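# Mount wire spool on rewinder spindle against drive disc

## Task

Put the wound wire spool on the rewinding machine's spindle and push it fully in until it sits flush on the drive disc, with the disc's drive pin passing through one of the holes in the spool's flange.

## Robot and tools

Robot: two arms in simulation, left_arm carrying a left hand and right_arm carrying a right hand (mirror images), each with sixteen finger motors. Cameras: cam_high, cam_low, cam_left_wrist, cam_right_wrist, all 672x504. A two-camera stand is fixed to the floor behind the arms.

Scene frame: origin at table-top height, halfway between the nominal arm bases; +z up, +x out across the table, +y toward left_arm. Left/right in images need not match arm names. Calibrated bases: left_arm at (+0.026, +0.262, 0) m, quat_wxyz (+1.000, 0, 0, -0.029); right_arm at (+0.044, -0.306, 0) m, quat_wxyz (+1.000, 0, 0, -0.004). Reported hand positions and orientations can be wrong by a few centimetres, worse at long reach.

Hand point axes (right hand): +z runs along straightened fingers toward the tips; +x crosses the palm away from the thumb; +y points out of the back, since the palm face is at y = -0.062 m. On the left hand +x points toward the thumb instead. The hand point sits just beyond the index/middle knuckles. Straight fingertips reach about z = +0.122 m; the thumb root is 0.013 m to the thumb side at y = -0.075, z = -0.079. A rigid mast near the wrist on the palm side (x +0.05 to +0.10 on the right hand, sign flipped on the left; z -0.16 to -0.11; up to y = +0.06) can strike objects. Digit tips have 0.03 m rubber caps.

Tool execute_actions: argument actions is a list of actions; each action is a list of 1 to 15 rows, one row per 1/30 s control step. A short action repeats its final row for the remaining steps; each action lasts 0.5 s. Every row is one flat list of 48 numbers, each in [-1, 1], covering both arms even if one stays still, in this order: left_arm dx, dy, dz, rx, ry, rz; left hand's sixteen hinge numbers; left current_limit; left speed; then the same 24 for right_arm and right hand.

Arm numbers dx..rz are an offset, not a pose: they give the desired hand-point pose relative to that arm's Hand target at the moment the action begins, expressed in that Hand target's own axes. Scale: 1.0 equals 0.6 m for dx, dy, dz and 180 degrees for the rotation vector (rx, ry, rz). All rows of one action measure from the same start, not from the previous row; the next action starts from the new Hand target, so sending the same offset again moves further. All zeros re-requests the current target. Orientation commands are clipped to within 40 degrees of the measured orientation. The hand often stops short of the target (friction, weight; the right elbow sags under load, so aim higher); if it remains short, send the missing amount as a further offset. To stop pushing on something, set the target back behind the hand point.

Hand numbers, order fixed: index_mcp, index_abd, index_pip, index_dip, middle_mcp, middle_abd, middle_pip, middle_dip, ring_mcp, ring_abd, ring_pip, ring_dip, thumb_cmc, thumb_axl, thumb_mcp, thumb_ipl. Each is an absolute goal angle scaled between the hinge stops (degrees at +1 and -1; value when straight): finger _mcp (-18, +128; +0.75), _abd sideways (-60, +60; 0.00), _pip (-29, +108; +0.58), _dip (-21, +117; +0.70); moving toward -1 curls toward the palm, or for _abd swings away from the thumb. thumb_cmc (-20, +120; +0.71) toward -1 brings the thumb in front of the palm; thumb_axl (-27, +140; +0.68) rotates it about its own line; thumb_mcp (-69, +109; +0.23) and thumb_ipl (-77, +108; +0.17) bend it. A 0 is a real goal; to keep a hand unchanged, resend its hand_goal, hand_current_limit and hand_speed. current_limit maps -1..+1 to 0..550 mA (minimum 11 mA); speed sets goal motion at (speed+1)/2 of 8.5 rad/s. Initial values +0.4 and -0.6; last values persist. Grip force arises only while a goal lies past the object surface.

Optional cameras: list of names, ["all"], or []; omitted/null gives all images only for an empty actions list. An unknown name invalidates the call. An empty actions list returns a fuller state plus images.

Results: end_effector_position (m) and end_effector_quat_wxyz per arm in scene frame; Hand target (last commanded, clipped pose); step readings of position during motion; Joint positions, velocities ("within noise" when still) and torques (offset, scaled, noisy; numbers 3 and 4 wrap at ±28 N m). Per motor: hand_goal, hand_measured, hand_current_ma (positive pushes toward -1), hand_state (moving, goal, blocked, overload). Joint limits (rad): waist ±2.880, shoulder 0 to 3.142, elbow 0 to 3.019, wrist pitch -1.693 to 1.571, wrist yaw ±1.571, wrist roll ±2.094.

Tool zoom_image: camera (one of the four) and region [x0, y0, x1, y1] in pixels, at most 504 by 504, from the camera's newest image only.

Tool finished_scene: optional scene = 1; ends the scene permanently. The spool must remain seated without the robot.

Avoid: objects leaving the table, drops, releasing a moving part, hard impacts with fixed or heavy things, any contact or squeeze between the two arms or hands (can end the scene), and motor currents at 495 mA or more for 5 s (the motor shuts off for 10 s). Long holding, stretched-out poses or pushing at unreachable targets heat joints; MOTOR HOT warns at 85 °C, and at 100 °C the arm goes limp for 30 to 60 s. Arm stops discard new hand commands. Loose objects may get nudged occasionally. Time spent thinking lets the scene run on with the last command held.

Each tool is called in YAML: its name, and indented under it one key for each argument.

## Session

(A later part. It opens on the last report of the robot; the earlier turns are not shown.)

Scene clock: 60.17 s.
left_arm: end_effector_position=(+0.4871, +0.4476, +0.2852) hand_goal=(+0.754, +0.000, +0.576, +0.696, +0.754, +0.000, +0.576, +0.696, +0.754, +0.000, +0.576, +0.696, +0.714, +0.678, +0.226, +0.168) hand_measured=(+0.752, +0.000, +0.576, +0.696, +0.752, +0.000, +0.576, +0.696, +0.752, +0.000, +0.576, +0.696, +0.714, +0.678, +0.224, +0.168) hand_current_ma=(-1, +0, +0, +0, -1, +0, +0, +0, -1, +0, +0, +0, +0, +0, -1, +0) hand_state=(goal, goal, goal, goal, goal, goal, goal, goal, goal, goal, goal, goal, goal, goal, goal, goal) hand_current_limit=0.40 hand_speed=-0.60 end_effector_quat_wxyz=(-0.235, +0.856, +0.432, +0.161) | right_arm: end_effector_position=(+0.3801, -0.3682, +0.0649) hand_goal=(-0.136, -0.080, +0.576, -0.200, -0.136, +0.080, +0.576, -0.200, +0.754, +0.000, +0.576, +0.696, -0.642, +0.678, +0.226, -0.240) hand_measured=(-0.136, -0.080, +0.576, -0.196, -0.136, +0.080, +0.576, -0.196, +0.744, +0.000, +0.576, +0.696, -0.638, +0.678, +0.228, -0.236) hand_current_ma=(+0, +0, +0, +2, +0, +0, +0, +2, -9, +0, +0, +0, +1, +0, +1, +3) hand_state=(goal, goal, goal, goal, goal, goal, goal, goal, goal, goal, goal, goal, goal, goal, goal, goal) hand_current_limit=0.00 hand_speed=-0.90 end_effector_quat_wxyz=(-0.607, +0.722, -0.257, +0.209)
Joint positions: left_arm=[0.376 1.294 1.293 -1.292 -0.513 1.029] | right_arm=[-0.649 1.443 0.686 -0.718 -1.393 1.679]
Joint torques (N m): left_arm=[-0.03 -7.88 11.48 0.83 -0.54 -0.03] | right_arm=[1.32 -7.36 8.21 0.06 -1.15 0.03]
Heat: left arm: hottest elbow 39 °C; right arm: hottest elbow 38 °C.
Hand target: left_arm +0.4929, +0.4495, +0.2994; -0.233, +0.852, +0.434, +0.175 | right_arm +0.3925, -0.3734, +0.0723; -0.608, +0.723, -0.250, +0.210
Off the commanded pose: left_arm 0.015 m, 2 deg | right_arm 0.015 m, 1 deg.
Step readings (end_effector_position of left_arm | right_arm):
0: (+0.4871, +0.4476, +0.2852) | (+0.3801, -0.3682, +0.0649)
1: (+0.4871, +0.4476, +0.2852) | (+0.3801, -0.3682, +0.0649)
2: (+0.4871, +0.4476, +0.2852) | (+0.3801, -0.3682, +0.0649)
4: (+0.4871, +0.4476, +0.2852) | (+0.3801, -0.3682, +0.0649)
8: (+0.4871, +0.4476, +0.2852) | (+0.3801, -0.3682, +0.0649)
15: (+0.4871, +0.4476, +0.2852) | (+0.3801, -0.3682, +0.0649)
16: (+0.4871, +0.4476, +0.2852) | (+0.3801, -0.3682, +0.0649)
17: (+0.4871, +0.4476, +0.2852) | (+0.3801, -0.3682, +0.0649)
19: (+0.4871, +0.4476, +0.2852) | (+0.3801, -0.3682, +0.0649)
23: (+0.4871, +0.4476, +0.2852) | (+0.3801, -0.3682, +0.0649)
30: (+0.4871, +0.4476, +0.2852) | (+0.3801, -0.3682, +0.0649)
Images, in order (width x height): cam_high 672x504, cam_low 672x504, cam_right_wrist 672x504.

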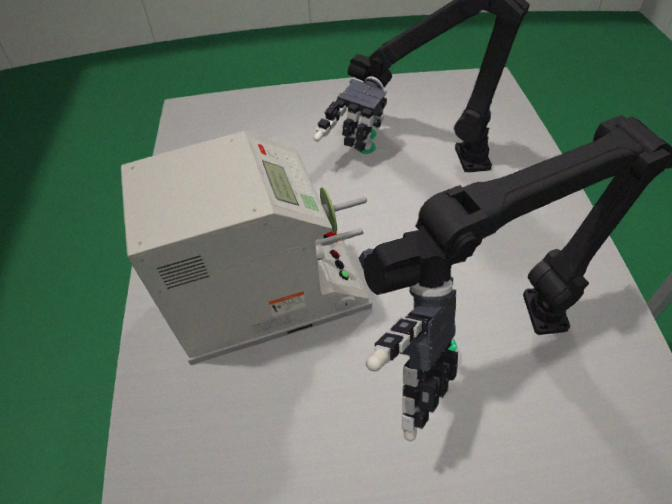

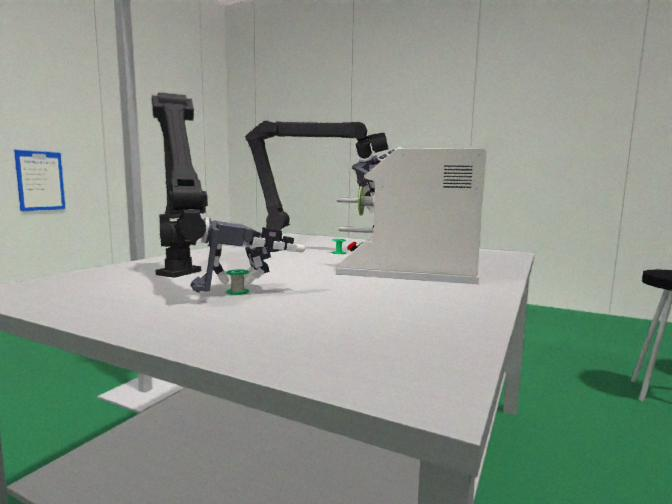

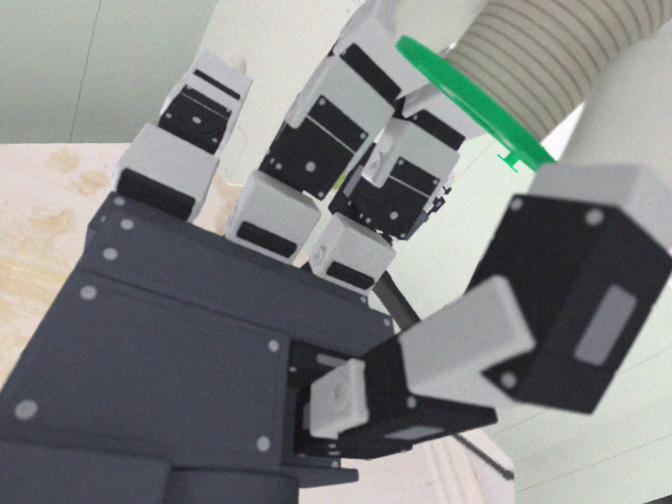

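execute_actions:
  actions:
    - [[0,0,0,0,0,0,0.754,0,0.576,0.696,0.754,0,0.576,0.696,0.754,0,0.576,0.696,0.714,0.678,0.226,0.168,0.4,-0.6,0,0,0,0,0,0,-0.150,-0.08,0.576,-0.240,-0.150,0.08,0.576,-0.240,0.754,0,0.576,0.696,-0.643,0.678,0.225,-0.330,0.0,-0.9]]
    - [[0,0,0,0,0,0,0.754,0,0.576,0.696,0.754,0,0.576,0.696,0.754,0,0.576,0.696,0.714,0.678,0.226,0.168,0.4,-0.6,0,0,0,0,0,0,-0.180,-0.08,0.576,-0.290,-0.180,0.08,0.576,-0.290,0.754,0,0.576,0.696,-0.643,0.678,0.205,-0.380,0.0,-0.9]]
  cameras: ["cam_high","cam_low","cam_right_wrist"]

zoom_image:
  camera: "cam_high"
  region: [310, 70, 410, 170]

zoom_image:
  camera: "cam_low"
  region: [180, 210, 310, 310]

Scene clock: 62.13 s.
left_arm: end_effector_position=(+0.4871, +0.4476, +0.2852) hand_goal=(+0.754, +0.000, +0.576, +0.696, +0.754, +0.000, +0.576, +0.696, +0.754, +0.000, +0.576, +0.696, +0.714, +0.678, +0.226, +0.168) hand_measured=(+0.752, +0.000, +0.576, +0.696, +0.752, +0.000, +0.576, +0.696, +0.752, +0.000, +0.576, +0.696, +0.714, +0.678, +0.224, +0.168) hand_current_ma=(-1, +0, +0, +0, -1, +0, +0, +0, -1, +0, +0, +0, +0, +0, -1, +0) hand_state=(goal, goal, goal, goal, goal, goal, goal, goal, goal, goal, goal, goal, goal, goal, goal, goal) hand_current_limit=0.40 hand_speed=-0.60 end_effector_quat_wxyz=(-0.235, +0.856, +0.432, +0.161) | right_arm: end_effector_position=(+0.3799, -0.3680, +0.0638) hand_goal=(-0.180, -0.080, +0.576, -0.290, -0.180, +0.080, +0.576, -0.290, +0.754, +0.000, +0.576, +0.696, -0.642, +0.678, +0.206, -0.380) hand_measured=(-0.152, -0.080, +0.586, -0.274, -0.142, +0.078, +0.588, -0.270, +0.744, +0.000, +0.576, +0.696, -0.638, +0.678, +0.238, -0.342) hand_current_ma=(+40, +0, +9, +15, +63, -1, +10, +24, -9, +0, +0, +0, +2, +0, +65, +97) hand_state=(blocked, goal, goal, goal, blocked, goal, goal, blocked, goal, goal, goal, goal, goal, goal, blocked, blocked) hand_current_limit=0.00 hand_speed=-0.90 end_effector_quat_wxyz=(-0.608, +0.722, -0.258, +0.208)
Joint positions: left_arm=[0.376 1.294 1.293 -1.292 -0.513 1.029] | right_arm=[-0.649 1.447 0.686 -0.718 -1.394 1.679]
Joint torques (N m): left_arm=[-0.32 -7.88 11.45 0.92 -0.52 -0.01] | right_arm=[1.32 -7.77 8.18 0.06 -1.14 0.04]
Heat: left arm: hottest elbow 40 °C; right arm: hottest elbow 38 °C.
Hand target: left_arm +0.4929, +0.4495, +0.2994; -0.233, +0.852, +0.434, +0.175 | right_arm +0.3926, -0.3735, +0.0724; -0.608, +0.723, -0.250, +0.210
Off the commanded pose: left_arm 0.015 m, 2 deg | right_arm 0.016 m, 1 deg.
Step readings (end_effector_position of left_arm | right_arm):
0: (+0.4871, +0.4476, +0.2852) | (+0.3801, -0.3682, +0.0649)
1: (+0.4871, +0.4476, +0.2852) | (+0.3801, -0.3682, +0.0649)
2: (+0.4871, +0.4476, +0.2852) | (+0.3801, -0.3682, +0.0649)
4: (+0.4871, +0.4476, +0.2852) | (+0.3801, -0.3682, +0.0648)
8: (+0.4871, +0.4476, +0.2852) | (+0.3800, -0.3681, +0.0642)
15: (+0.4871, +0.4476, +0.2852) | (+0.3800, -0.3681, +0.0643)
16: (+0.4871, +0.4476, +0.2852) | (+0.3800, -0.3681, +0.0643)
17: (+0.4871, +0.4476, +0.2852) | (+0.3800, -0.3681, +0.0643)
19: (+0.4871, +0.4476, +0.2852) | (+0.3800, -0.3681, +0.0642)
23: (+0.4871, +0.4476, +0.2852) | (+0.3799, -0.3680, +0.0638)
30: (+0.4871, +0.4476, +0.2852) | (+0.3799, -0.3680, +0.0638)
Images, in order (width x height): cam_high 672x504, cam_low 672x504, cam_right_wrist 672x504.

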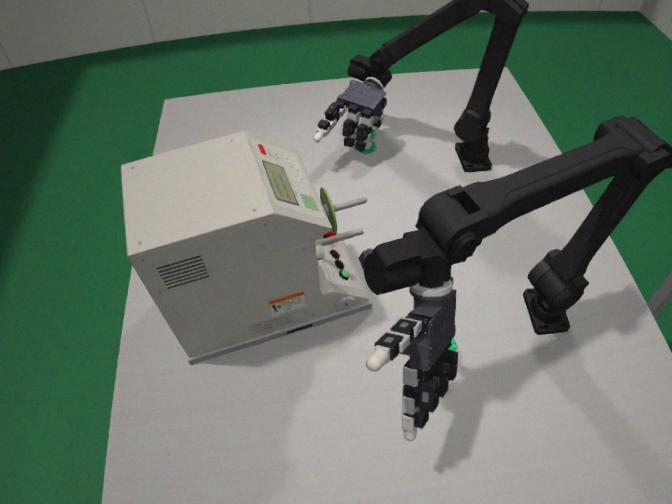

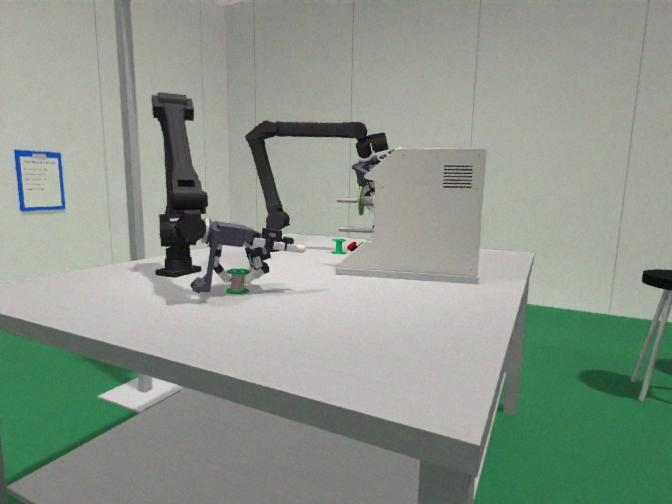

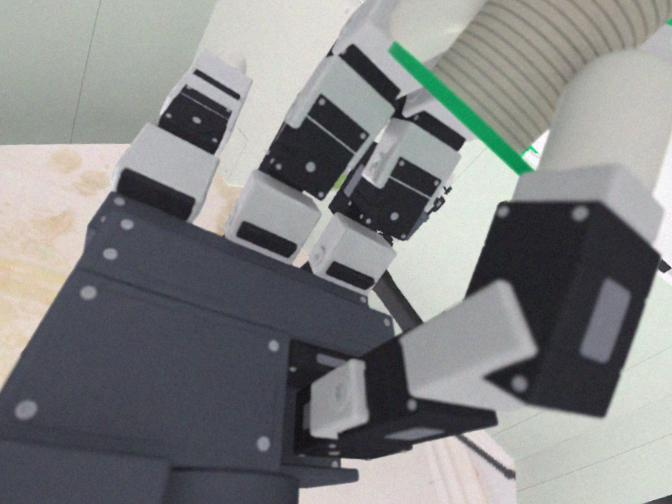

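Scaled by 5.040 from the camera's 672x504 image, which has a finer 960x720 frame.

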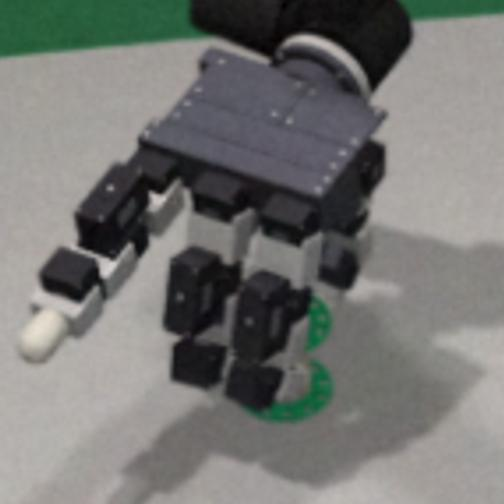

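Scaled by 3.877 from the camera's 672x504 image, which has a finer 960x720 frame.

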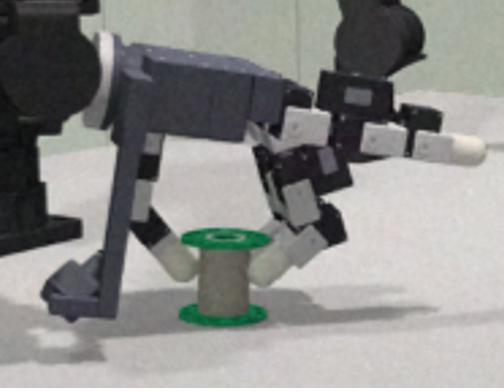

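execute_actions:
  actions:
    - [[0,0,0,0,0,0,0.754,0,0.576,0.696,0.754,0,0.576,0.696,0.754,0,0.576,0.696,0.714,0.678,0.226,0.168,0.4,-0.6,0,0,0,0,0,0,-0.230,-0.08,0.576,-0.340,-0.230,0.08,0.576,-0.340,0.754,0,0.576,0.696,-0.643,0.678,0.150,-0.440,0.2,-0.9]]
    - [[0,0,0,0,0,0,0.754,0,0.576,0.696,0.754,0,0.576,0.696,0.754,0,0.576,0.696,0.714,0.678,0.226,0.168,0.4,-0.6,-0.0012,-0.0500,-0.0089,0,0,0,-0.230,-0.08,0.576,-0.340,-0.230,0.08,0.576,-0.340,0.754,0,0.576,0.696,-0.643,0.678,0.150,-0.440,0.2,-0.9]]
  cameras: ["cam_high","cam_low","cam_right_wrist"]

zoom_image:
  camera: "cam_low"
  region: [180, 200, 310, 300]

Scene clock: 64.03 s.
left_arm: end_effector_position=(+0.4871, +0.4476, +0.2852) hand_goal=(+0.754, +0.000, +0.576, +0.696, +0.754, +0.000, +0.576, +0.696, +0.754, +0.000, +0.576, +0.696, +0.714, +0.678, +0.226, +0.168) hand_measured=(+0.752, +0.000, +0.576, +0.696, +0.752, +0.000, +0.576, +0.696, +0.752, +0.000, +0.576, +0.696, +0.714, +0.678, +0.224, +0.168) hand_current_ma=(-1, +0, +0, +0, -1, +0, +0, +0, -1, +0, +0, +0, +0, +0, -1, +0) hand_state=(goal, goal, goal, goal, goal, goal, goal, goal, goal, goal, goal, goal, goal, goal, goal, goal) hand_current_limit=0.40 hand_speed=-0.60 end_effector_quat_wxyz=(-0.235, +0.856, +0.432, +0.161) | right_arm: end_effector_position=(+0.3748, -0.3640, +0.0834) hand_goal=(-0.230, -0.080, +0.576, -0.340, -0.230, +0.080, +0.576, -0.340, +0.754, +0.000, +0.576, +0.696, -0.642, +0.678, +0.150, -0.440) hand_measured=(-0.156, -0.074, +0.600, -0.314, -0.146, +0.070, +0.600, -0.302, +0.744, +0.000, +0.576, +0.696, -0.632, +0.678, +0.238, -0.360) hand_current_ma=(+177, +3, +30, +33, +218, -7, +31, +60, -9, +0, +0, +0, +7, +0, +312, +289) hand_state=(blocked, goal, blocked, blocked, blocked, goal, blocked, blocked, goal, goal, goal, goal, goal, goal, blocked, blocked) hand_current_limit=0.20 hand_speed=-0.90 end_effector_quat_wxyz=(-0.612, +0.717, -0.272, +0.192)
Joint positions: left_arm=[0.376 1.294 1.293 -1.292 -0.513 1.029] | right_arm=[-0.648 1.405 0.709 -0.814 -1.392 1.69]
Joint torques (N m): left_arm=[-0.09 -8 11.47 0.88 -0.53 0] | right_arm=[1.44 -9.23 9.17 0.02 -1.18 -0.02]
Heat: left arm: hottest elbow 40 °C; right arm: hottest elbow 38 °C.
Hand target: left_arm +0.4929, +0.4495, +0.2994; -0.233, +0.852, +0.434, +0.175 | right_arm +0.3919, -0.3730, +0.1028; -0.608, +0.723, -0.250, +0.210
Off the commanded pose: left_arm 0.015 m, 2 deg | right_arm 0.028 m, 3 deg.
Step readings (end_effector_position of left_arm | right_arm):
0: (+0.4871, +0.4476, +0.2852) | (+0.3799, -0.3680, +0.0638)
1: (+0.4871, +0.4476, +0.2852) | (+0.3799, -0.3680, +0.0638)
2: (+0.4871, +0.4476, +0.2852) | (+0.3799, -0.3680, +0.0638)
4: (+0.4871, +0.4476, +0.2852) | (+0.3799, -0.3680, +0.0636)
8: (+0.4871, +0.4476, +0.2852) | (+0.3798, -0.3679, +0.0631)
15: (+0.4871, +0.4476, +0.2852) | (+0.3795, -0.3677, +0.0631)
16: (+0.4871, +0.4476, +0.2852) | (+0.3794, -0.3676, +0.0631)
17: (+0.4871, +0.4476, +0.2852) | (+0.3788, -0.3671, +0.0634)
19: (+0.4871, +0.4476, +0.2852) | (+0.3765, -0.3655, +0.0649)
23: (+0.4871, +0.4476, +0.2852) | (+0.3737, -0.3632, +0.0730)
30: (+0.4871, +0.4476, +0.2852) | (+0.3761, -0.3650, +0.0831)
Images, in order (width x height): cam_high 672x504, cam_low 672x504, cam_right_wrist 672x504.

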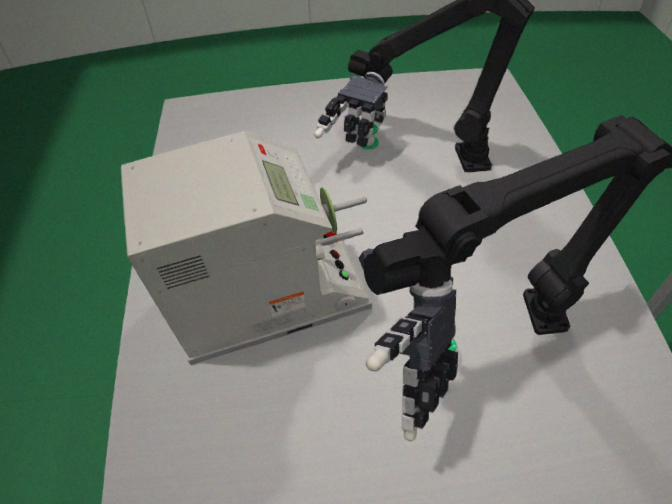

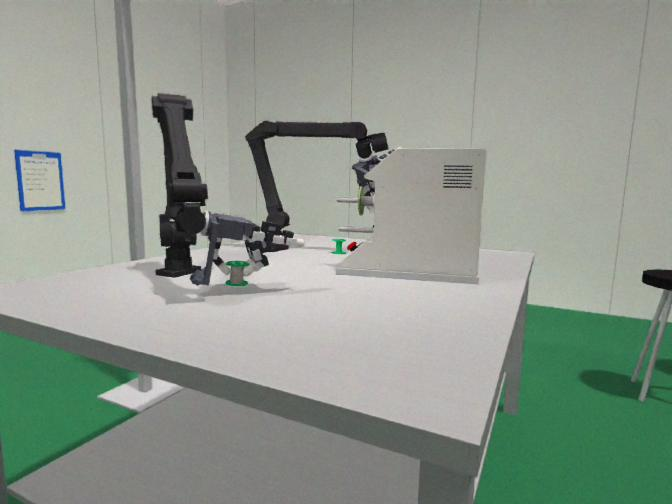

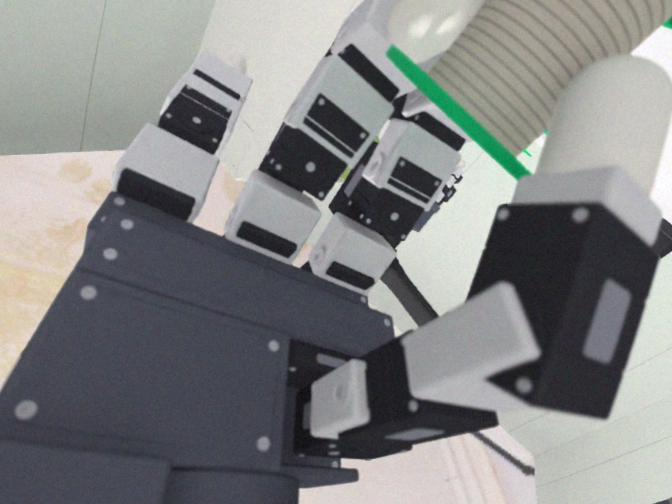

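Scaled by 3.877 from the camera's 672x504 image, which has a finer 960x720 frame.

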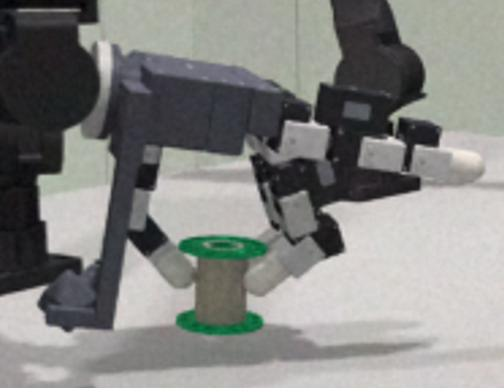

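execute_actions:
  actions:
    - [[0,0,0,0,0,0,0.754,0,0.576,0.696,0.754,0,0.576,0.696,0.754,0,0.576,0.696,0.714,0.678,0.226,0.168,0.4,-0.6,0,-0.0820,-0.0142,0,0,0,-0.230,-0.08,0.576,-0.340,-0.230,0.08,0.576,-0.340,0.754,0,0.576,0.696,-0.643,0.678,0.150,-0.440,0.2,-0.9]]
    - [[0,0,0,0,0,0,0.754,0,0.576,0.696,0.754,0,0.576,0.696,0.754,0,0.576,0.696,0.714,0.678,0.226,0.168,0.4,-0.6,0,-0.0820,-0.0142,0,0,0,-0.230,-0.08,0.576,-0.340,-0.230,0.08,0.576,-0.340,0.754,0,0.576,0.696,-0.643,0.678,0.150,-0.440,0.2,-0.9]]
    - [[0,0,0,0,0,0,0.754,0,0.576,0.696,0.754,0,0.576,0.696,0.754,0,0.576,0.696,0.714,0.678,0.226,0.168,0.4,-0.6,0,-0.0820,-0.0142,0,0,0,-0.230,-0.08,0.576,-0.340,-0.230,0.08,0.576,-0.340,0.754,0,0.576,0.696,-0.643,0.678,0.150,-0.440,0.2,-0.9]]
  cameras: ["cam_high","cam_low","cam_right_wrist"]

zoom_image:
  camera: "cam_high"
  region: [300, 20, 420, 140]

zoom_image:
  camera: "cam_low"
  region: [180, 160, 330, 280]

Scene clock: 69.90 s.
left_arm: end_effector_position=(+0.4871, +0.4476, +0.2852) hand_goal=(+0.754, +0.000, +0.576, +0.696, +0.754, +0.000, +0.576, +0.696, +0.754, +0.000, +0.576, +0.696, +0.714, +0.678, +0.226, +0.168) hand_measured=(+0.752, +0.000, +0.576, +0.696, +0.752, +0.000, +0.576, +0.696, +0.752, +0.000, +0.576, +0.696, +0.714, +0.678, +0.224, +0.168) hand_current_ma=(-1, +0, +0, +0, -1, +0, +0, +0, -1, +0, +0, +0, +0, +0, -1, +0) hand_state=(goal, goal, goal, goal, goal, goal, goal, goal, goal, goal, goal, goal, goal, goal, goal, goal) hand_current_limit=0.40 hand_speed=-0.60 end_effector_quat_wxyz=(-0.235, +0.856, +0.432, +0.161) | right_arm: end_effector_position=(+0.3787, -0.3664, +0.2289) hand_goal=(-0.230, -0.080, +0.576, -0.340, -0.230, +0.080, +0.576, -0.340, +0.754, +0.000, +0.576, +0.696, -0.642, +0.678, +0.150, -0.440) hand_measured=(-0.156, -0.074, +0.600, -0.314, -0.146, +0.068, +0.600, -0.302, +0.744, +0.000, +0.576, +0.696, -0.632, +0.678, +0.238, -0.360) hand_current_ma=(+177, +3, +31, +33, +218, -8, +31, +59, -9, +0, +0, +0, +8, +0, +312, +288) hand_state=(blocked, goal, blocked, blocked, blocked, goal, blocked, blocked, goal, goal, goal, goal, goal, goal, blocked, blocked) hand_current_limit=0.20 hand_speed=-0.90 end_effector_quat_wxyz=(-0.610, +0.718, -0.272, +0.193)
Joint positions: left_arm=[0.376 1.294 1.293 -1.292 -0.513 1.029] | right_arm=[-0.646 1.209 0.964 -1.243 -1.389 1.709]
Joint torques (N m): left_arm=[-0.15 -8 11.47 0.9 -0.53 -0.02] | right_arm=[1.26 -7.18 11.51 0.06 -1.26 -0.01]
Heat: left arm: hottest elbow 40 °C; right arm: hottest elbow 39 °C.
Hand target: left_arm +0.4929, +0.4495, +0.2994; -0.233, +0.852, +0.434, +0.175 | right_arm +0.3922, -0.3730, +0.2526; -0.608, +0.723, -0.250, +0.210
Off the commanded pose: left_arm 0.015 m, 2 deg | right_arm 0.028 m, 3 deg.
Step readings (end_effector_position of left_arm | right_arm):
0: (+0.4871, +0.4476, +0.2852) | (+0.3747, -0.3639, +0.0834)
1: (+0.4871, +0.4476, +0.2852) | (+0.3747, -0.3639, +0.0836)
2: (+0.4871, +0.4476, +0.2852) | (+0.3743, -0.3637, +0.0848)
4: (+0.4871, +0.4476, +0.2852) | (+0.3728, -0.3623, +0.0913)
8: (+0.4871, +0.4476, +0.2852) | (+0.3748, -0.3633, +0.1148)
15: (+0.4871, +0.4476, +0.2852) | (+0.3790, -0.3665, +0.1344)
16: (+0.4871, +0.4476, +0.2852) | (+0.3781, -0.3658, +0.1345)
17: (+0.4871, +0.4476, +0.2852) | (+0.3772, -0.3651, +0.1354)
19: (+0.4871, +0.4476, +0.2852) | (+0.3752, -0.3635, +0.1404)
23: (+0.4871, +0.4476, +0.2852) | (+0.3766, -0.3646, +0.1606)
30: (+0.4871, +0.4476, +0.2852) | (+0.3795, -0.3668, +0.1813)
31: (+0.4871, +0.4476, +0.2852) | (+0.3788, -0.3663, +0.1815)
32: (+0.4871, +0.4476, +0.2852) | (+0.3780, -0.3657, +0.1826)
34: (+0.4871, +0.4476, +0.2852) | (+0.3767, -0.3647, +0.1881)
38: (+0.4871, +0.4476, +0.2852) | (+0.3794, -0.3668, +0.2089)
45: (+0.4871, +0.4476, +0.2852) | (+0.3808, -0.3679, +0.2290)
Images, in order (width x height): cam_high 672x504, cam_low 672x504, cam_right_wrist 672x504.

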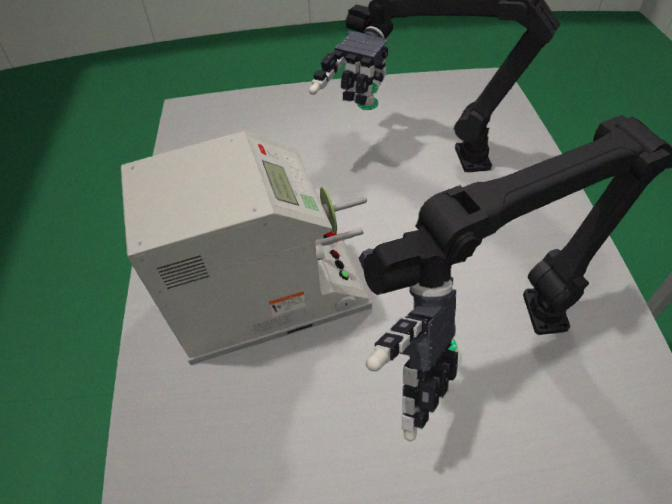

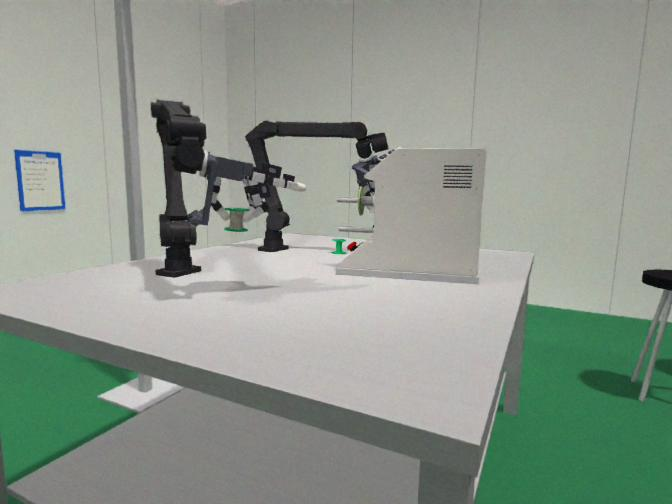

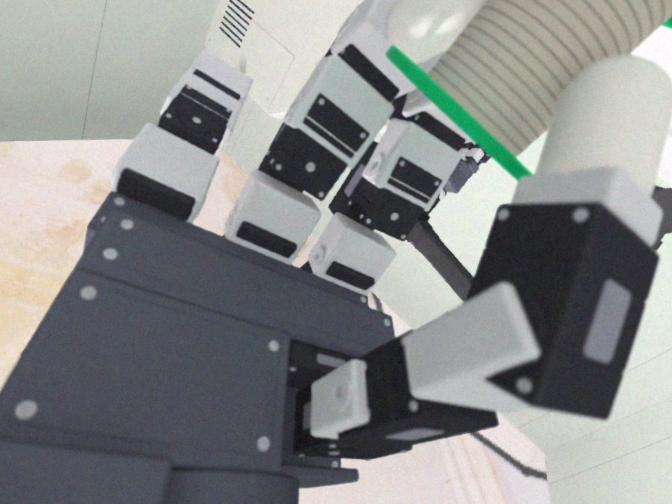

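Scaled by 4.200 from the camera's 672x504 image, which has a finer 960x720 frame.

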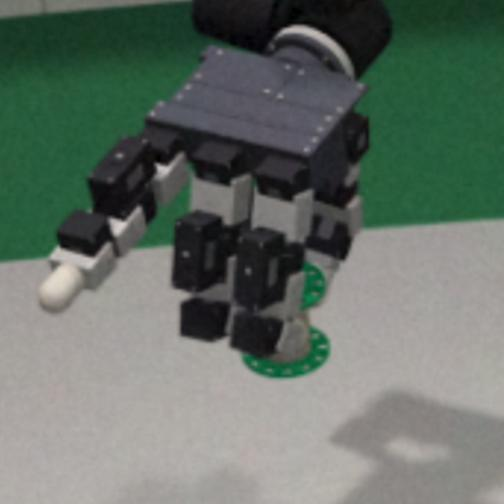

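Scaled by 3.360 from the camera's 672x504 image, which has a finer 960x720 frame.

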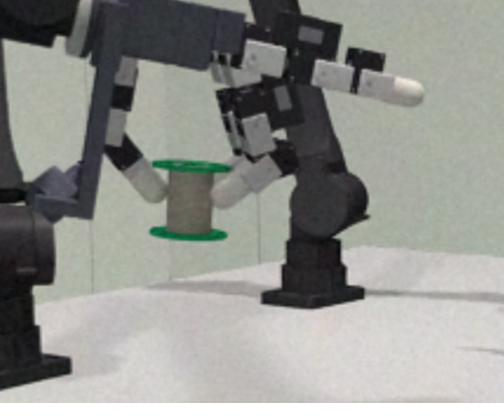

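execute_actions:
  actions:
    - [[0,0,0,0,0,0,0.754,0,0.576,0.696,0.754,0,0.576,0.696,0.754,0,0.576,0.696,0.714,0.678,0.226,0.168,0.4,-0.6,-0.0230,-0.0200,0.0330,0,-0.0238,-0.0041,-0.230,-0.08,0.576,-0.340,-0.230,0.08,0.576,-0.340,0.754,0,0.576,0.696,-0.643,0.678,0.150,-0.440,0.2,-0.9],[0,0,0,0,0,0,0.754,0,0.576,0.696,0.754,0,0.576,0.696,0.754,0,0.576,0.696,0.714,0.678,0.226,0.168,0.4,-0.6,-0.0457,-0.0370,0.0660,0,-0.0476,-0.0082,-0.230,-0.08,0.576,-0.340,-0.230,0.08,0.576,-0.340,0.754,0,0.576,0.696,-0.643,0.678,0.150,-0.440,0.2,-0.9]]
    - [[0,0,0,0,0,0,0.754,0,0.576,0.696,0.754,0,0.576,0.696,0.754,0,0.576,0.696,0.714,0.678,0.226,0.168,0.4,-0.6,-0.0457,-0.0122,0.0706,0,-0.0476,-0.0082,-0.230,-0.08,0.576,-0.340,-0.230,0.08,0.576,-0.340,0.754,0,0.576,0.696,-0.643,0.678,0.150,-0.440,0.2,-0.9]]
    - [[0,0,0,0,0,0,0.754,0,0.576,0.696,0.754,0,0.576,0.696,0.754,0,0.576,0.696,0.714,0.678,0.226,0.168,0.4,-0.6,-0.0457,-0.0122,0.0706,0,-0.0476,-0.0082,-0.230,-0.08,0.576,-0.340,-0.230,0.08,0.576,-0.340,0.754,0,0.576,0.696,-0.643,0.678,0.150,-0.440,0.2,-0.9]]
  cameras: ["cam_high"]

Scene clock: 72.40 s.
left_arm: end_effector_position=(+0.4871, +0.4476, +0.2852) hand_goal=(+0.754, +0.000, +0.576, +0.696, +0.754, +0.000, +0.576, +0.696, +0.754, +0.000, +0.576, +0.696, +0.714, +0.678, +0.226, +0.168) hand_measured=(+0.752, +0.000, +0.576, +0.696, +0.752, +0.000, +0.576, +0.696, +0.752, +0.000, +0.576, +0.696, +0.714, +0.678, +0.224, +0.168) hand_current_ma=(-1, +0, +0, +0, -1, +0, +0, +0, -1, +0, +0, +0, +0, +0, -1, +0) hand_state=(goal, goal, goal, goal, goal, goal, goal, goal, goal, goal, goal, goal, goal, goal, goal, goal) hand_current_limit=0.40 hand_speed=-0.60 end_effector_quat_wxyz=(-0.235, +0.856, +0.432, +0.161) | right_arm: end_effector_position=(+0.3685, -0.2200, +0.2460) hand_goal=(-0.230, -0.080, +0.576, -0.340, -0.230, +0.080, +0.576, -0.340, +0.754, +0.000, +0.576, +0.696, -0.642, +0.678, +0.150, -0.440) hand_measured=(-0.158, -0.074, +0.602, -0.314, -0.148, +0.066, +0.602, -0.302, +0.744, +0.000, +0.576, +0.696, -0.630, +0.678, +0.238, -0.360) hand_current_ma=(+171, +3, +33, +33, +211, -10, +32, +58, -9, +0, +0, +0, +10, +0, +312, +288) hand_state=(blocked, goal, blocked, blocked, blocked, goal, blocked, blocked, goal, goal, goal, goal, goal, goal, blocked, blocked) hand_current_limit=0.20 hand_speed=-0.90 end_effector_quat_wxyz=(-0.639, +0.761, -0.099, +0.050)
Joint positions: left_arm=[0.376 1.294 1.293 -1.292 -0.513 1.029] | right_arm=[-0.214 1.23 1.027 -1.449 -1.391 1.539]
Joint torques (N m): left_arm=[-0.21 -7.77 11.4 0.88 -0.53 -0.01] | right_arm=[0.97 -7 11.41 -0.13 -1.26 -0.03]
Heat: left arm: hottest elbow 40 °C; right arm: hottest elbow 40 °C.
Hand target: left_arm +0.4929, +0.4495, +0.2994; -0.233, +0.852, +0.434, +0.175 | right_arm +0.3838, -0.2216, +0.2677; -0.640, +0.761, -0.081, +0.067
Off the commanded pose: left_arm 0.015 m, 2 deg | right_arm 0.027 m, 3 deg.
Step readings (end_effector_position of left_arm | right_arm):
0: (+0.4871, +0.4476, +0.2852) | (+0.3788, -0.3665, +0.2289)
1: (+0.4871, +0.4476, +0.2852) | (+0.3788, -0.3663, +0.2288)
2: (+0.4871, +0.4476, +0.2852) | (+0.3786, -0.3645, +0.2293)
4: (+0.4871, +0.4476, +0.2852) | (+0.3781, -0.3569, +0.2312)
8: (+0.4871, +0.4476, +0.2852) | (+0.3798, -0.3275, +0.2380)
15: (+0.4871, +0.4476, +0.2852) | (+0.3818, -0.3163, +0.2444)
16: (+0.4871, +0.4476, +0.2852) | (+0.3819, -0.3162, +0.2448)
17: (+0.4871, +0.4476, +0.2852) | (+0.3818, -0.3147, +0.2452)
19: (+0.4871, +0.4476, +0.2852) | (+0.3808, -0.3052, +0.2458)
23: (+0.4871, +0.4476, +0.2852) | (+0.3769, -0.2754, +0.2460)
30: (+0.4871, +0.4476, +0.2852) | (+0.3778, -0.2671, +0.2451)
31: (+0.4871, +0.4476, +0.2852) | (+0.3783, -0.2672, +0.2451)
32: (+0.4871, +0.4476, +0.2852) | (+0.3780, -0.2658, +0.2452)
34: (+0.4871, +0.4476, +0.2852) | (+0.3761, -0.2569, +0.2454)
38: (+0.4871, +0.4476, +0.2852) | (+0.3678, -0.2280, +0.2459)
45: (+0.4871, +0.4476, +0.2852) | (+0.3671, -0.2197, +0.2459)
Images, in order (width x height): cam_high 672x504.

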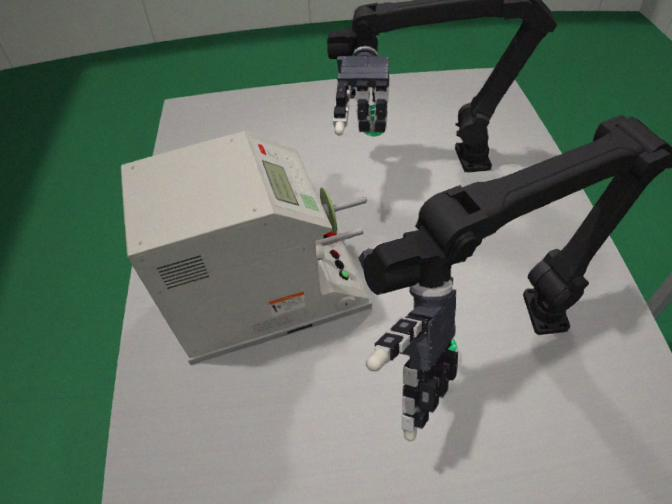

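execute_actions:
  actions:
    - [[0,0,0,0,0,0,0.754,0,0.576,0.696,0.754,0,0.576,0.696,0.754,0,0.576,0.696,0.714,0.678,0.226,0.168,0.4,-0.6,0,0,0,0,0,-0.05,-0.230,-0.08,0.576,-0.340,-0.230,0.08,0.576,-0.340,0.754,0,0.576,0.696,-0.643,0.678,0.150,-0.440,0.2,-0.9],[0,0,0,0,0,0,0.754,0,0.576,0.696,0.754,0,0.576,0.696,0.754,0,0.576,0.696,0.714,0.678,0.226,0.168,0.4,-0.6,0,0,0,0,0,-0.1,-0.230,-0.08,0.576,-0.340,-0.230,0.08,0.576,-0.340,0.754,0,0.576,0.696,-0.643,0.678,0.150,-0.440,0.2,-0.9]]
    - [[0,0,0,0,0,0,0.754,0,0.576,0.696,0.754,0,0.576,0.696,0.754,0,0.576,0.696,0.714,0.678,0.226,0.168,0.4,-0.6,0,0,0,0,0,-0.1,-0.230,-0.08,0.576,-0.340,-0.230,0.08,0.576,-0.340,0.754,0,0.576,0.696,-0.643,0.678,0.150,-0.440,0.2,-0.9]]
    - [[0,0,0,0,0,0,0.754,0,0.576,0.696,0.754,0,0.576,0.696,0.754,0,0.576,0.696,0.714,0.678,0.226,0.168,0.4,-0.6,0,0,0,0,0,-0.1,-0.230,-0.08,0.576,-0.340,-0.230,0.08,0.576,-0.340,0.754,0,0.576,0.696,-0.643,0.678,0.150,-0.440,0.2,-0.9]]
    - [[0,0,0,0,0,0,0.754,0,0.576,0.696,0.754,0,0.576,0.696,0.754,0,0.576,0.696,0.714,0.678,0.226,0.168,0.4,-0.6,0,0,0,0,0,-0.1,-0.230,-0.08,0.576,-0.340,-0.230,0.08,0.576,-0.340,0.754,0,0.576,0.696,-0.643,0.678,0.150,-0.440,0.2,-0.9]]
    - [[0,0,0,0,0,0,0.754,0,0.576,0.696,0.754,0,0.576,0.696,0.754,0,0.576,0.696,0.714,0.678,0.226,0.168,0.4,-0.6,0,0,0,0,0,-0.1,-0.230,-0.08,0.576,-0.340,-0.230,0.08,0.576,-0.340,0.754,0,0.576,0.696,-0.643,0.678,0.150,-0.440,0.2,-0.9]]
  cameras: ["all"]

Scene clock: 76.80 s.
left_arm: end_effector_position=(+0.4871, +0.4476, +0.2852) hand_goal=(+0.754, +0.000, +0.576, +0.696, +0.754, +0.000, +0.576, +0.696, +0.754, +0.000, +0.576, +0.696, +0.714, +0.678, +0.226, +0.168) hand_measured=(+0.752, +0.000, +0.576, +0.696, +0.752, +0.000, +0.576, +0.696, +0.752, +0.000, +0.576, +0.696, +0.714, +0.678, +0.224, +0.168) hand_current_ma=(-1, +0, +0, +0, -1, +0, +0, +0, -1, +0, +0, +0, +0, +0, -1, +0) hand_state=(goal, goal, goal, goal, goal, goal, goal, goal, goal, goal, goal, goal, goal, goal, goal, goal) hand_current_limit=0.40 hand_speed=-0.60 end_effector_quat_wxyz=(-0.235, +0.856, +0.432, +0.161) | right_arm: end_effector_position=(+0.3772, -0.2174, +0.2513) hand_goal=(-0.230, -0.080, +0.576, -0.340, -0.230, +0.080, +0.576, -0.340, +0.754, +0.000, +0.576, +0.696, -0.642, +0.678, +0.150, -0.440) hand_measured=(-0.158, -0.060, +0.608, -0.320, -0.158, +0.070, +0.602, -0.310, +0.750, +0.002, +0.576, +0.696, -0.610, +0.682, +0.238, -0.364) hand_current_ma=(+171, +20, +46, +24, +175, -6, +32, +43, -2, +0, +0, +0, +48, +3, +312, +269) hand_state=(blocked, blocked, blocked, blocked, blocked, goal, blocked, blocked, goal, goal, goal, goal, blocked, goal, blocked, blocked) hand_current_limit=0.20 hand_speed=-0.90 end_effector_quat_wxyz=(-0.405, +0.622, +0.451, +0.495)
Joint positions: left_arm=[0.376 1.294 1.293 -1.292 -0.513 1.029] | right_arm=[-0.226 0.884 0.665 -1.22 -1.386 0.192]
Joint torques (N m): left_arm=[-0.21 -7.88 11.44 0.83 -0.53 -0.01] | right_arm=[-0.03 -3.31 9.14 0.55 -1.44 -0.7]
Heat: left arm: hottest elbow 40 °C; right arm: hottest elbow 40 °C.
Hand target: left_arm +0.4929, +0.4495, +0.2994; -0.233, +0.852, +0.434, +0.175 | right_arm +0.3838, -0.2216, +0.2676; -0.406, +0.595, +0.481, +0.500
Off the commanded pose: left_arm 0.015 m, 2 deg | right_arm 0.018 m, 5 deg.
Step readings (end_effector_position of left_arm | right_arm):
0: (+0.4871, +0.4476, +0.2852) | (+0.3685, -0.2200, +0.2460)
1: (+0.4871, +0.4476, +0.2852) | (+0.3686, -0.2201, +0.2459)
2: (+0.4871, +0.4476, +0.2852) | (+0.3692, -0.2202, +0.2458)
4: (+0.4871, +0.4476, +0.2852) | (+0.3735, -0.2219, +0.2460)
8: (+0.4871, +0.4476, +0.2852) | (+0.3806, -0.2240, +0.2563)
15: (+0.4871, +0.4476, +0.2852) | (+0.3820, -0.2242, +0.2672)
16: (+0.4871, +0.4476, +0.2852) | (+0.3822, -0.2242, +0.2661)
17: (+0.4871, +0.4476, +0.2852) | (+0.3826, -0.2243, +0.2642)
19: (+0.4871, +0.4476, +0.2852) | (+0.3825, -0.2246, +0.2580)
23: (+0.4871, +0.4476, +0.2852) | (+0.3763, -0.2237, +0.2532)
30: (+0.4871, +0.4476, +0.2852) | (+0.3794, -0.2237, +0.2602)
31: (+0.4871, +0.4476, +0.2852) | (+0.3797, -0.2237, +0.2601)
32: (+0.4871, +0.4476, +0.2852) | (+0.3804, -0.2238, +0.2596)
34: (+0.4871, +0.4476, +0.2852) | (+0.3810, -0.2239, +0.2561)
38: (+0.4871, +0.4476, +0.2852) | (+0.3744, -0.2225, +0.2522)
45: (+0.4871, +0.4476, +0.2852) | (+0.3775, -0.2222, +0.2584)
46: (+0.4871, +0.4476, +0.2852) | (+0.3778, -0.2220, +0.2588)
47: (+0.4871, +0.4476, +0.2852) | (+0.3785, -0.2221, +0.2582)
49: (+0.4871, +0.4476, +0.2852) | (+0.3795, -0.2220, +0.2553)
53: (+0.4871, +0.4476, +0.2852) | (+0.3734, -0.2202, +0.2494)
60: (+0.4871, +0.4476, +0.2852) | (+0.3763, -0.2193, +0.2553)
61: (+0.4871, +0.4476, +0.2852) | (+0.3764, -0.2190, +0.2560)
62: (+0.4871, +0.4476, +0.2852) | (+0.3770, -0.2189, +0.2556)
64: (+0.4871, +0.4476, +0.2852) | (+0.3782, -0.2186, +0.2535)
68: (+0.4871, +0.4476, +0.2852) | (+0.3736, -0.2172, +0.2473)
75: (+0.4871, +0.4476, +0.2852) | (+0.3761, -0.2178, +0.2535)

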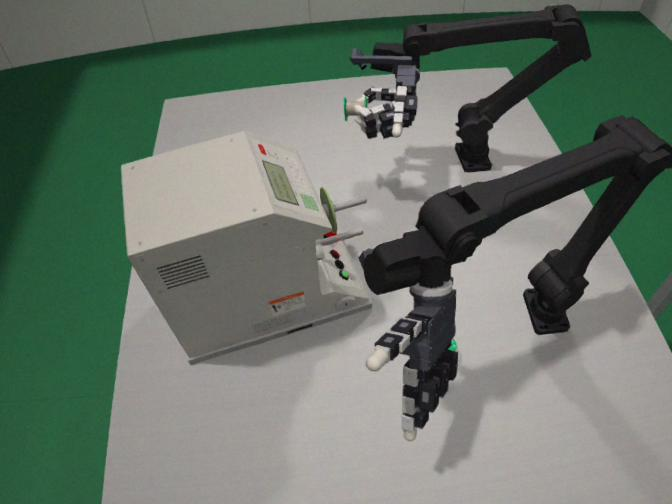

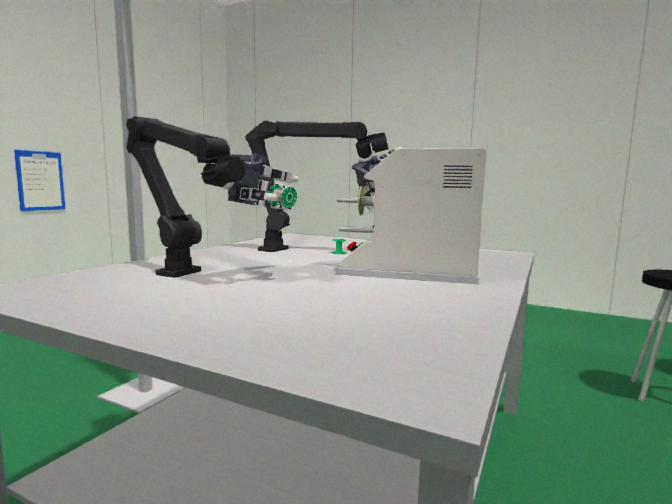

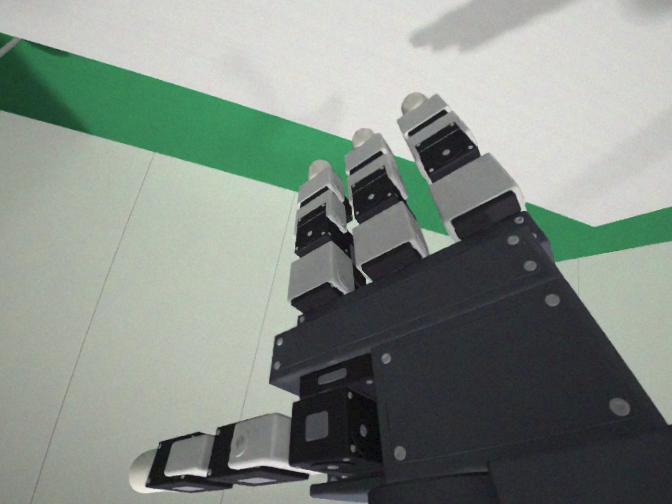

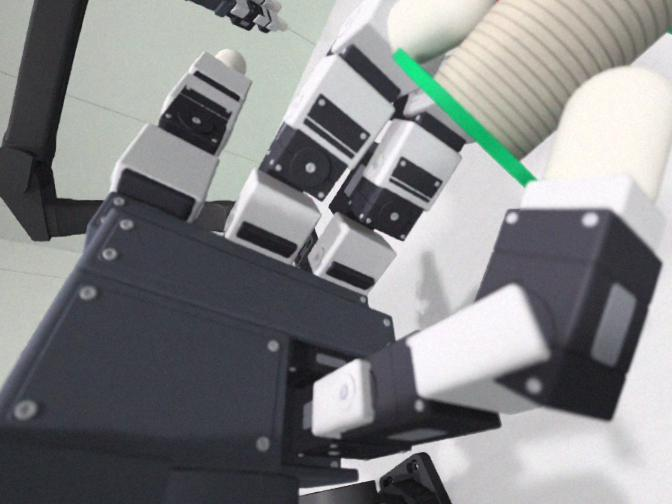

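execute_actions:
  actions:
    - [[0,0,0,0,0,0,0.754,0,0.576,0.696,0.754,0,0.576,0.696,0.754,0,0.576,0.696,0.714,0.678,0.226,0.168,0.4,-0.6,0.0049,-0.0265,0.0257,0,0,0,-0.230,-0.08,0.576,-0.340,-0.230,0.08,0.576,-0.340,0.754,0,0.576,0.696,-0.643,0.678,0.150,-0.440,0.2,-0.9],[0,0,0,0,0,0,0.754,0,0.576,0.696,0.754,0,0.576,0.696,0.754,0,0.576,0.696,0.714,0.678,0.226,0.168,0.4,-0.6,0.0099,-0.0532,0.0514,0,0,0,-0.230,-0.08,0.576,-0.340,-0.230,0.08,0.576,-0.340,0.754,0,0.576,0.696,-0.643,0.678,0.150,-0.440,0.2,-0.9]]
    - [[0,0,0,0,0,0,0.754,0,0.576,0.696,0.754,0,0.576,0.696,0.754,0,0.576,0.696,0.714,0.678,0.226,0.168,0.4,-0.6,0.0099,-0.0532,0.0514,0,0,0,-0.230,-0.08,0.576,-0.340,-0.230,0.08,0.576,-0.340,0.754,0,0.576,0.696,-0.643,0.678,0.150,-0.440,0.2,-0.9]]
    - [[0,0,0,0,0,0,0.754,0,0.576,0.696,0.754,0,0.576,0.696,0.754,0,0.576,0.696,0.714,0.678,0.226,0.168,0.4,-0.6,0.0099,-0.0532,0.0514,0,0,0,-0.230,-0.08,0.576,-0.340,-0.230,0.08,0.576,-0.340,0.754,0,0.576,0.696,-0.643,0.678,0.150,-0.440,0.2,-0.9]]
    - [[0,0,0,0,0,0,0.754,0,0.576,0.696,0.754,0,0.576,0.696,0.754,0,0.576,0.696,0.714,0.678,0.226,0.168,0.4,-0.6,0,0,0,0.0410,0.0270,-0.0038,-0.230,-0.08,0.576,-0.340,-0.230,0.08,0.576,-0.340,0.754,0,0.576,0.696,-0.643,0.678,0.150,-0.440,0.2,-0.9]]
    - [[0,0,0,0,0,0,0.754,0,0.576,0.696,0.754,0,0.576,0.696,0.754,0,0.576,0.696,0.714,0.678,0.226,0.168,0.4,-0.6,0,0,0,0.0410,0.0270,-0.0038,-0.230,-0.08,0.576,-0.340,-0.230,0.08,0.576,-0.340,0.754,0,0.576,0.696,-0.643,0.678,0.150,-0.440,0.2,-0.9]]
  cameras: ["all"]

zoom_image:
  camera: "cam_high"
  region: [300, 60, 460, 220]

zoom_image:
  camera: "cam_low"
  region: [220, 130, 400, 270]

Scene clock: 82.23 s.
left_arm: end_effector_position=(+0.4871, +0.4476, +0.2852) hand_goal=(+0.754, +0.000, +0.576, +0.696, +0.754, +0.000, +0.576, +0.696, +0.754, +0.000, +0.576, +0.696, +0.714, +0.678, +0.226, +0.168) hand_measured=(+0.752, +0.000, +0.576, +0.696, +0.752, +0.000, +0.576, +0.696, +0.752, +0.000, +0.576, +0.696, +0.714, +0.678, +0.224, +0.168) hand_current_ma=(-1, +0, +0, +0, -1, +0, +0, +0, -1, +0, +0, +0, +0, +0, -1, +0) hand_state=(goal, goal, goal, goal, goal, goal, goal, goal, goal, goal, goal, goal, goal, goal, goal, goal) hand_current_limit=0.40 hand_speed=-0.60 end_effector_quat_wxyz=(-0.235, +0.856, +0.432, +0.161) | right_arm: end_effector_position=(+0.3059, -0.1084, +0.2574) hand_goal=(-0.230, -0.080, +0.576, -0.340, -0.230, +0.080, +0.576, -0.340, +0.754, +0.000, +0.576, +0.696, -0.642, +0.678, +0.150, -0.440) hand_measured=(-0.158, -0.056, +0.610, -0.322, -0.160, +0.070, +0.602, -0.314, +0.754, +0.002, +0.576, +0.696, -0.606, +0.682, +0.238, -0.364) hand_current_ma=(+171, +23, +48, +19, +163, -6, +32, +34, +0, +1, +0, +0, +56, +3, +312, +268) hand_state=(blocked, blocked, blocked, goal, blocked, goal, blocked, blocked, goal, goal, goal, goal, blocked, goal, blocked, blocked) hand_current_limit=0.20 hand_speed=-0.90 end_effector_quat_wxyz=(+0.524, -0.506, -0.504, -0.465)
Joint positions: left_arm=[0.376 1.294 1.293 -1.292 -0.513 1.029] | right_arm=[0.114 0.605 0.379 -0.151 -1.519 1.256]
Joint torques (N m): left_arm=[-0.21 -7.94 11.41 0.88 -0.54 -0.02] | right_arm=[0.15 -1.08 8.55 2.32 -0.64 -0.54]
Heat: left arm: hottest elbow 41 °C; right arm: hottest elbow 41 °C.
Hand target: left_arm +0.4929, +0.4495, +0.2994; -0.233, +0.852, +0.434, +0.175 | right_arm +0.3097, -0.1094, +0.2695; +0.512, -0.488, -0.512, -0.487
Off the commanded pose: left_arm 0.015 m, 2 deg | right_arm 0.013 m, 4 deg.
Step readings (end_effector_position of left_arm | right_arm):
0: (+0.4871, +0.4476, +0.2852) | (+0.3772, -0.2174, +0.2514)
1: (+0.4871, +0.4476, +0.2852) | (+0.3772, -0.2174, +0.2514)
2: (+0.4871, +0.4476, +0.2852) | (+0.3769, -0.2172, +0.2513)
4: (+0.4871, +0.4476, +0.2852) | (+0.3750, -0.2137, +0.2512)
8: (+0.4871, +0.4476, +0.2852) | (+0.3634, -0.1960, +0.2530)
15: (+0.4871, +0.4476, +0.2852) | (+0.3578, -0.1878, +0.2591)
16: (+0.4871, +0.4476, +0.2852) | (+0.3580, -0.1877, +0.2592)
17: (+0.4871, +0.4476, +0.2852) | (+0.3574, -0.1862, +0.2582)
19: (+0.4871, +0.4476, +0.2852) | (+0.3524, -0.1780, +0.2565)
23: (+0.4871, +0.4476, +0.2852) | (+0.3359, -0.1561, +0.2561)
30: (+0.4871, +0.4476, +0.2852) | (+0.3345, -0.1512, +0.2606)
31: (+0.4871, +0.4476, +0.2852) | (+0.3346, -0.1510, +0.2601)
32: (+0.4871, +0.4476, +0.2852) | (+0.3343, -0.1500, +0.2588)
34: (+0.4871, +0.4476, +0.2852) | (+0.3288, -0.1419, +0.2568)
38: (+0.4871, +0.4476, +0.2852) | (+0.3119, -0.1199, +0.2569)
45: (+0.4871, +0.4476, +0.2852) | (+0.3113, -0.1145, +0.2600)
46: (+0.4871, +0.4476, +0.2852) | (+0.3108, -0.1139, +0.2596)
47: (+0.4871, +0.4476, +0.2852) | (+0.3080, -0.1115, +0.2600)
49: (+0.4871, +0.4476, +0.2852) | (+0.3012, -0.1061, +0.2608)
53: (+0.4871, +0.4476, +0.2852) | (+0.3016, -0.1075, +0.2578)
60: (+0.4871, +0.4476, +0.2852) | (+0.3054, -0.1093, +0.2560)
61: (+0.4871, +0.4476, +0.2852) | (+0.3050, -0.1088, +0.2564)
62: (+0.4871, +0.4476, +0.2852) | (+0.3017, -0.1069, +0.2579)
64: (+0.4871, +0.4476, +0.2852) | (+0.2958, -0.1042, +0.2610)
68: (+0.4871, +0.4476, +0.2852) | (+0.3020, -0.1082, +0.2593)
75: (+0.4871, +0.4476, +0.2852) | (+0.3055, -0.1087, +0.2550)

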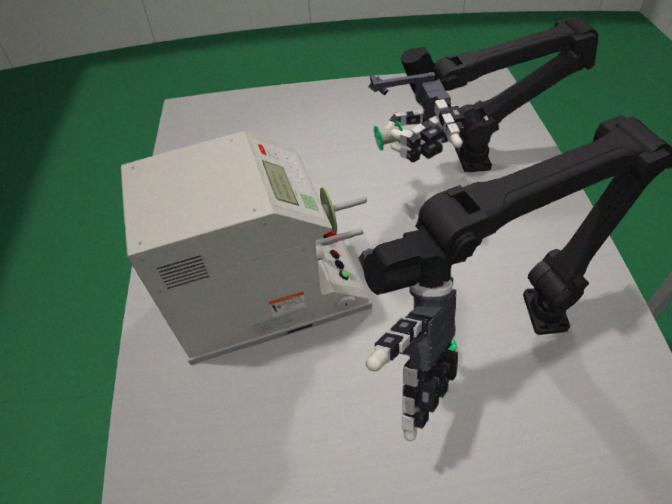

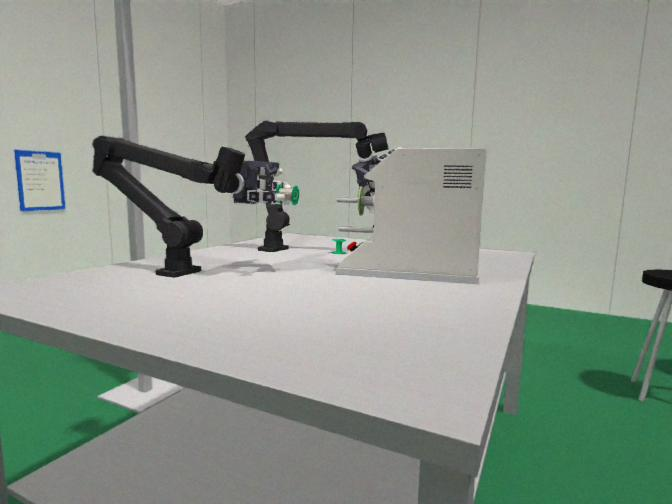

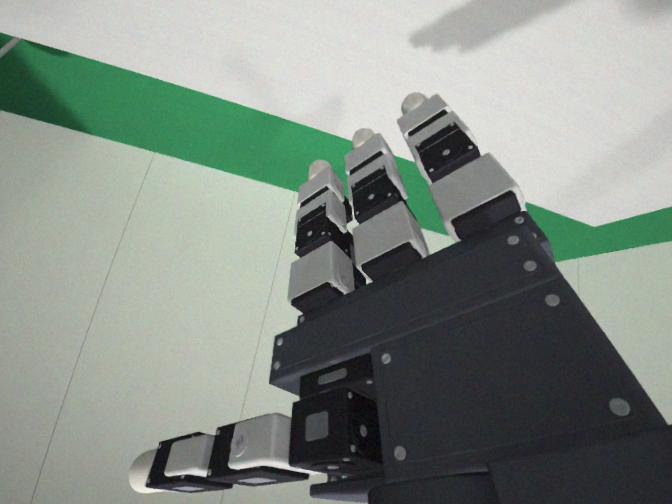

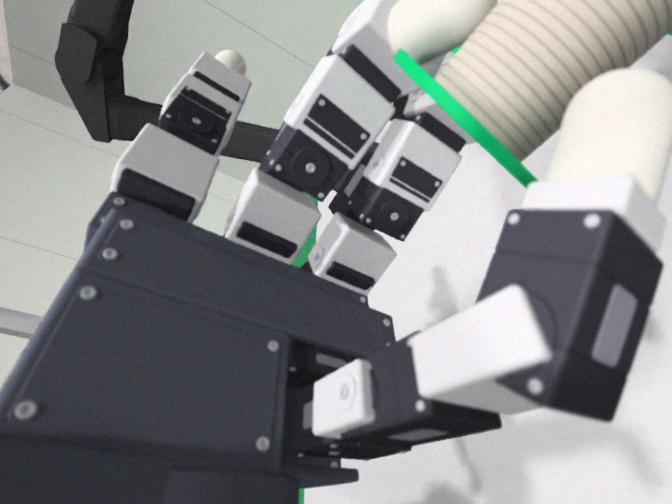

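Scaled by 3.150 from the camera's 672x504 image, which has a finer 960x720 frame.

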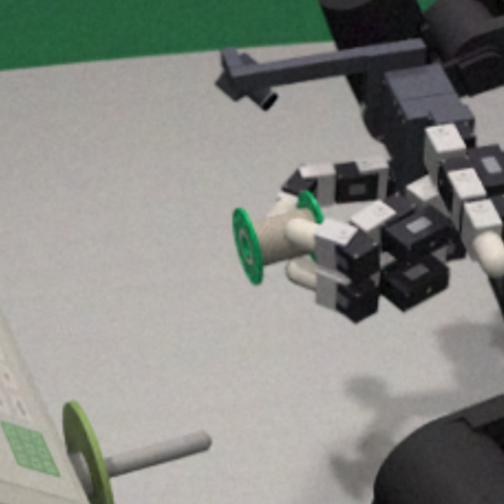

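Scaled by 2.800 from the camera's 672x504 image, which has a finer 960x720 frame.

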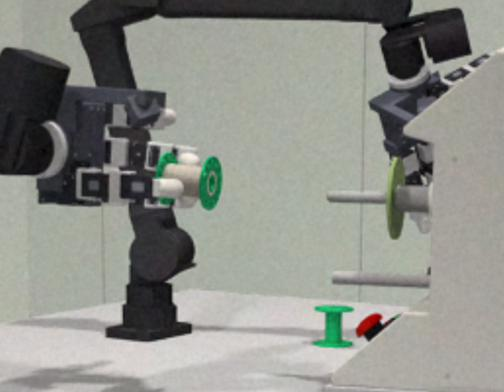

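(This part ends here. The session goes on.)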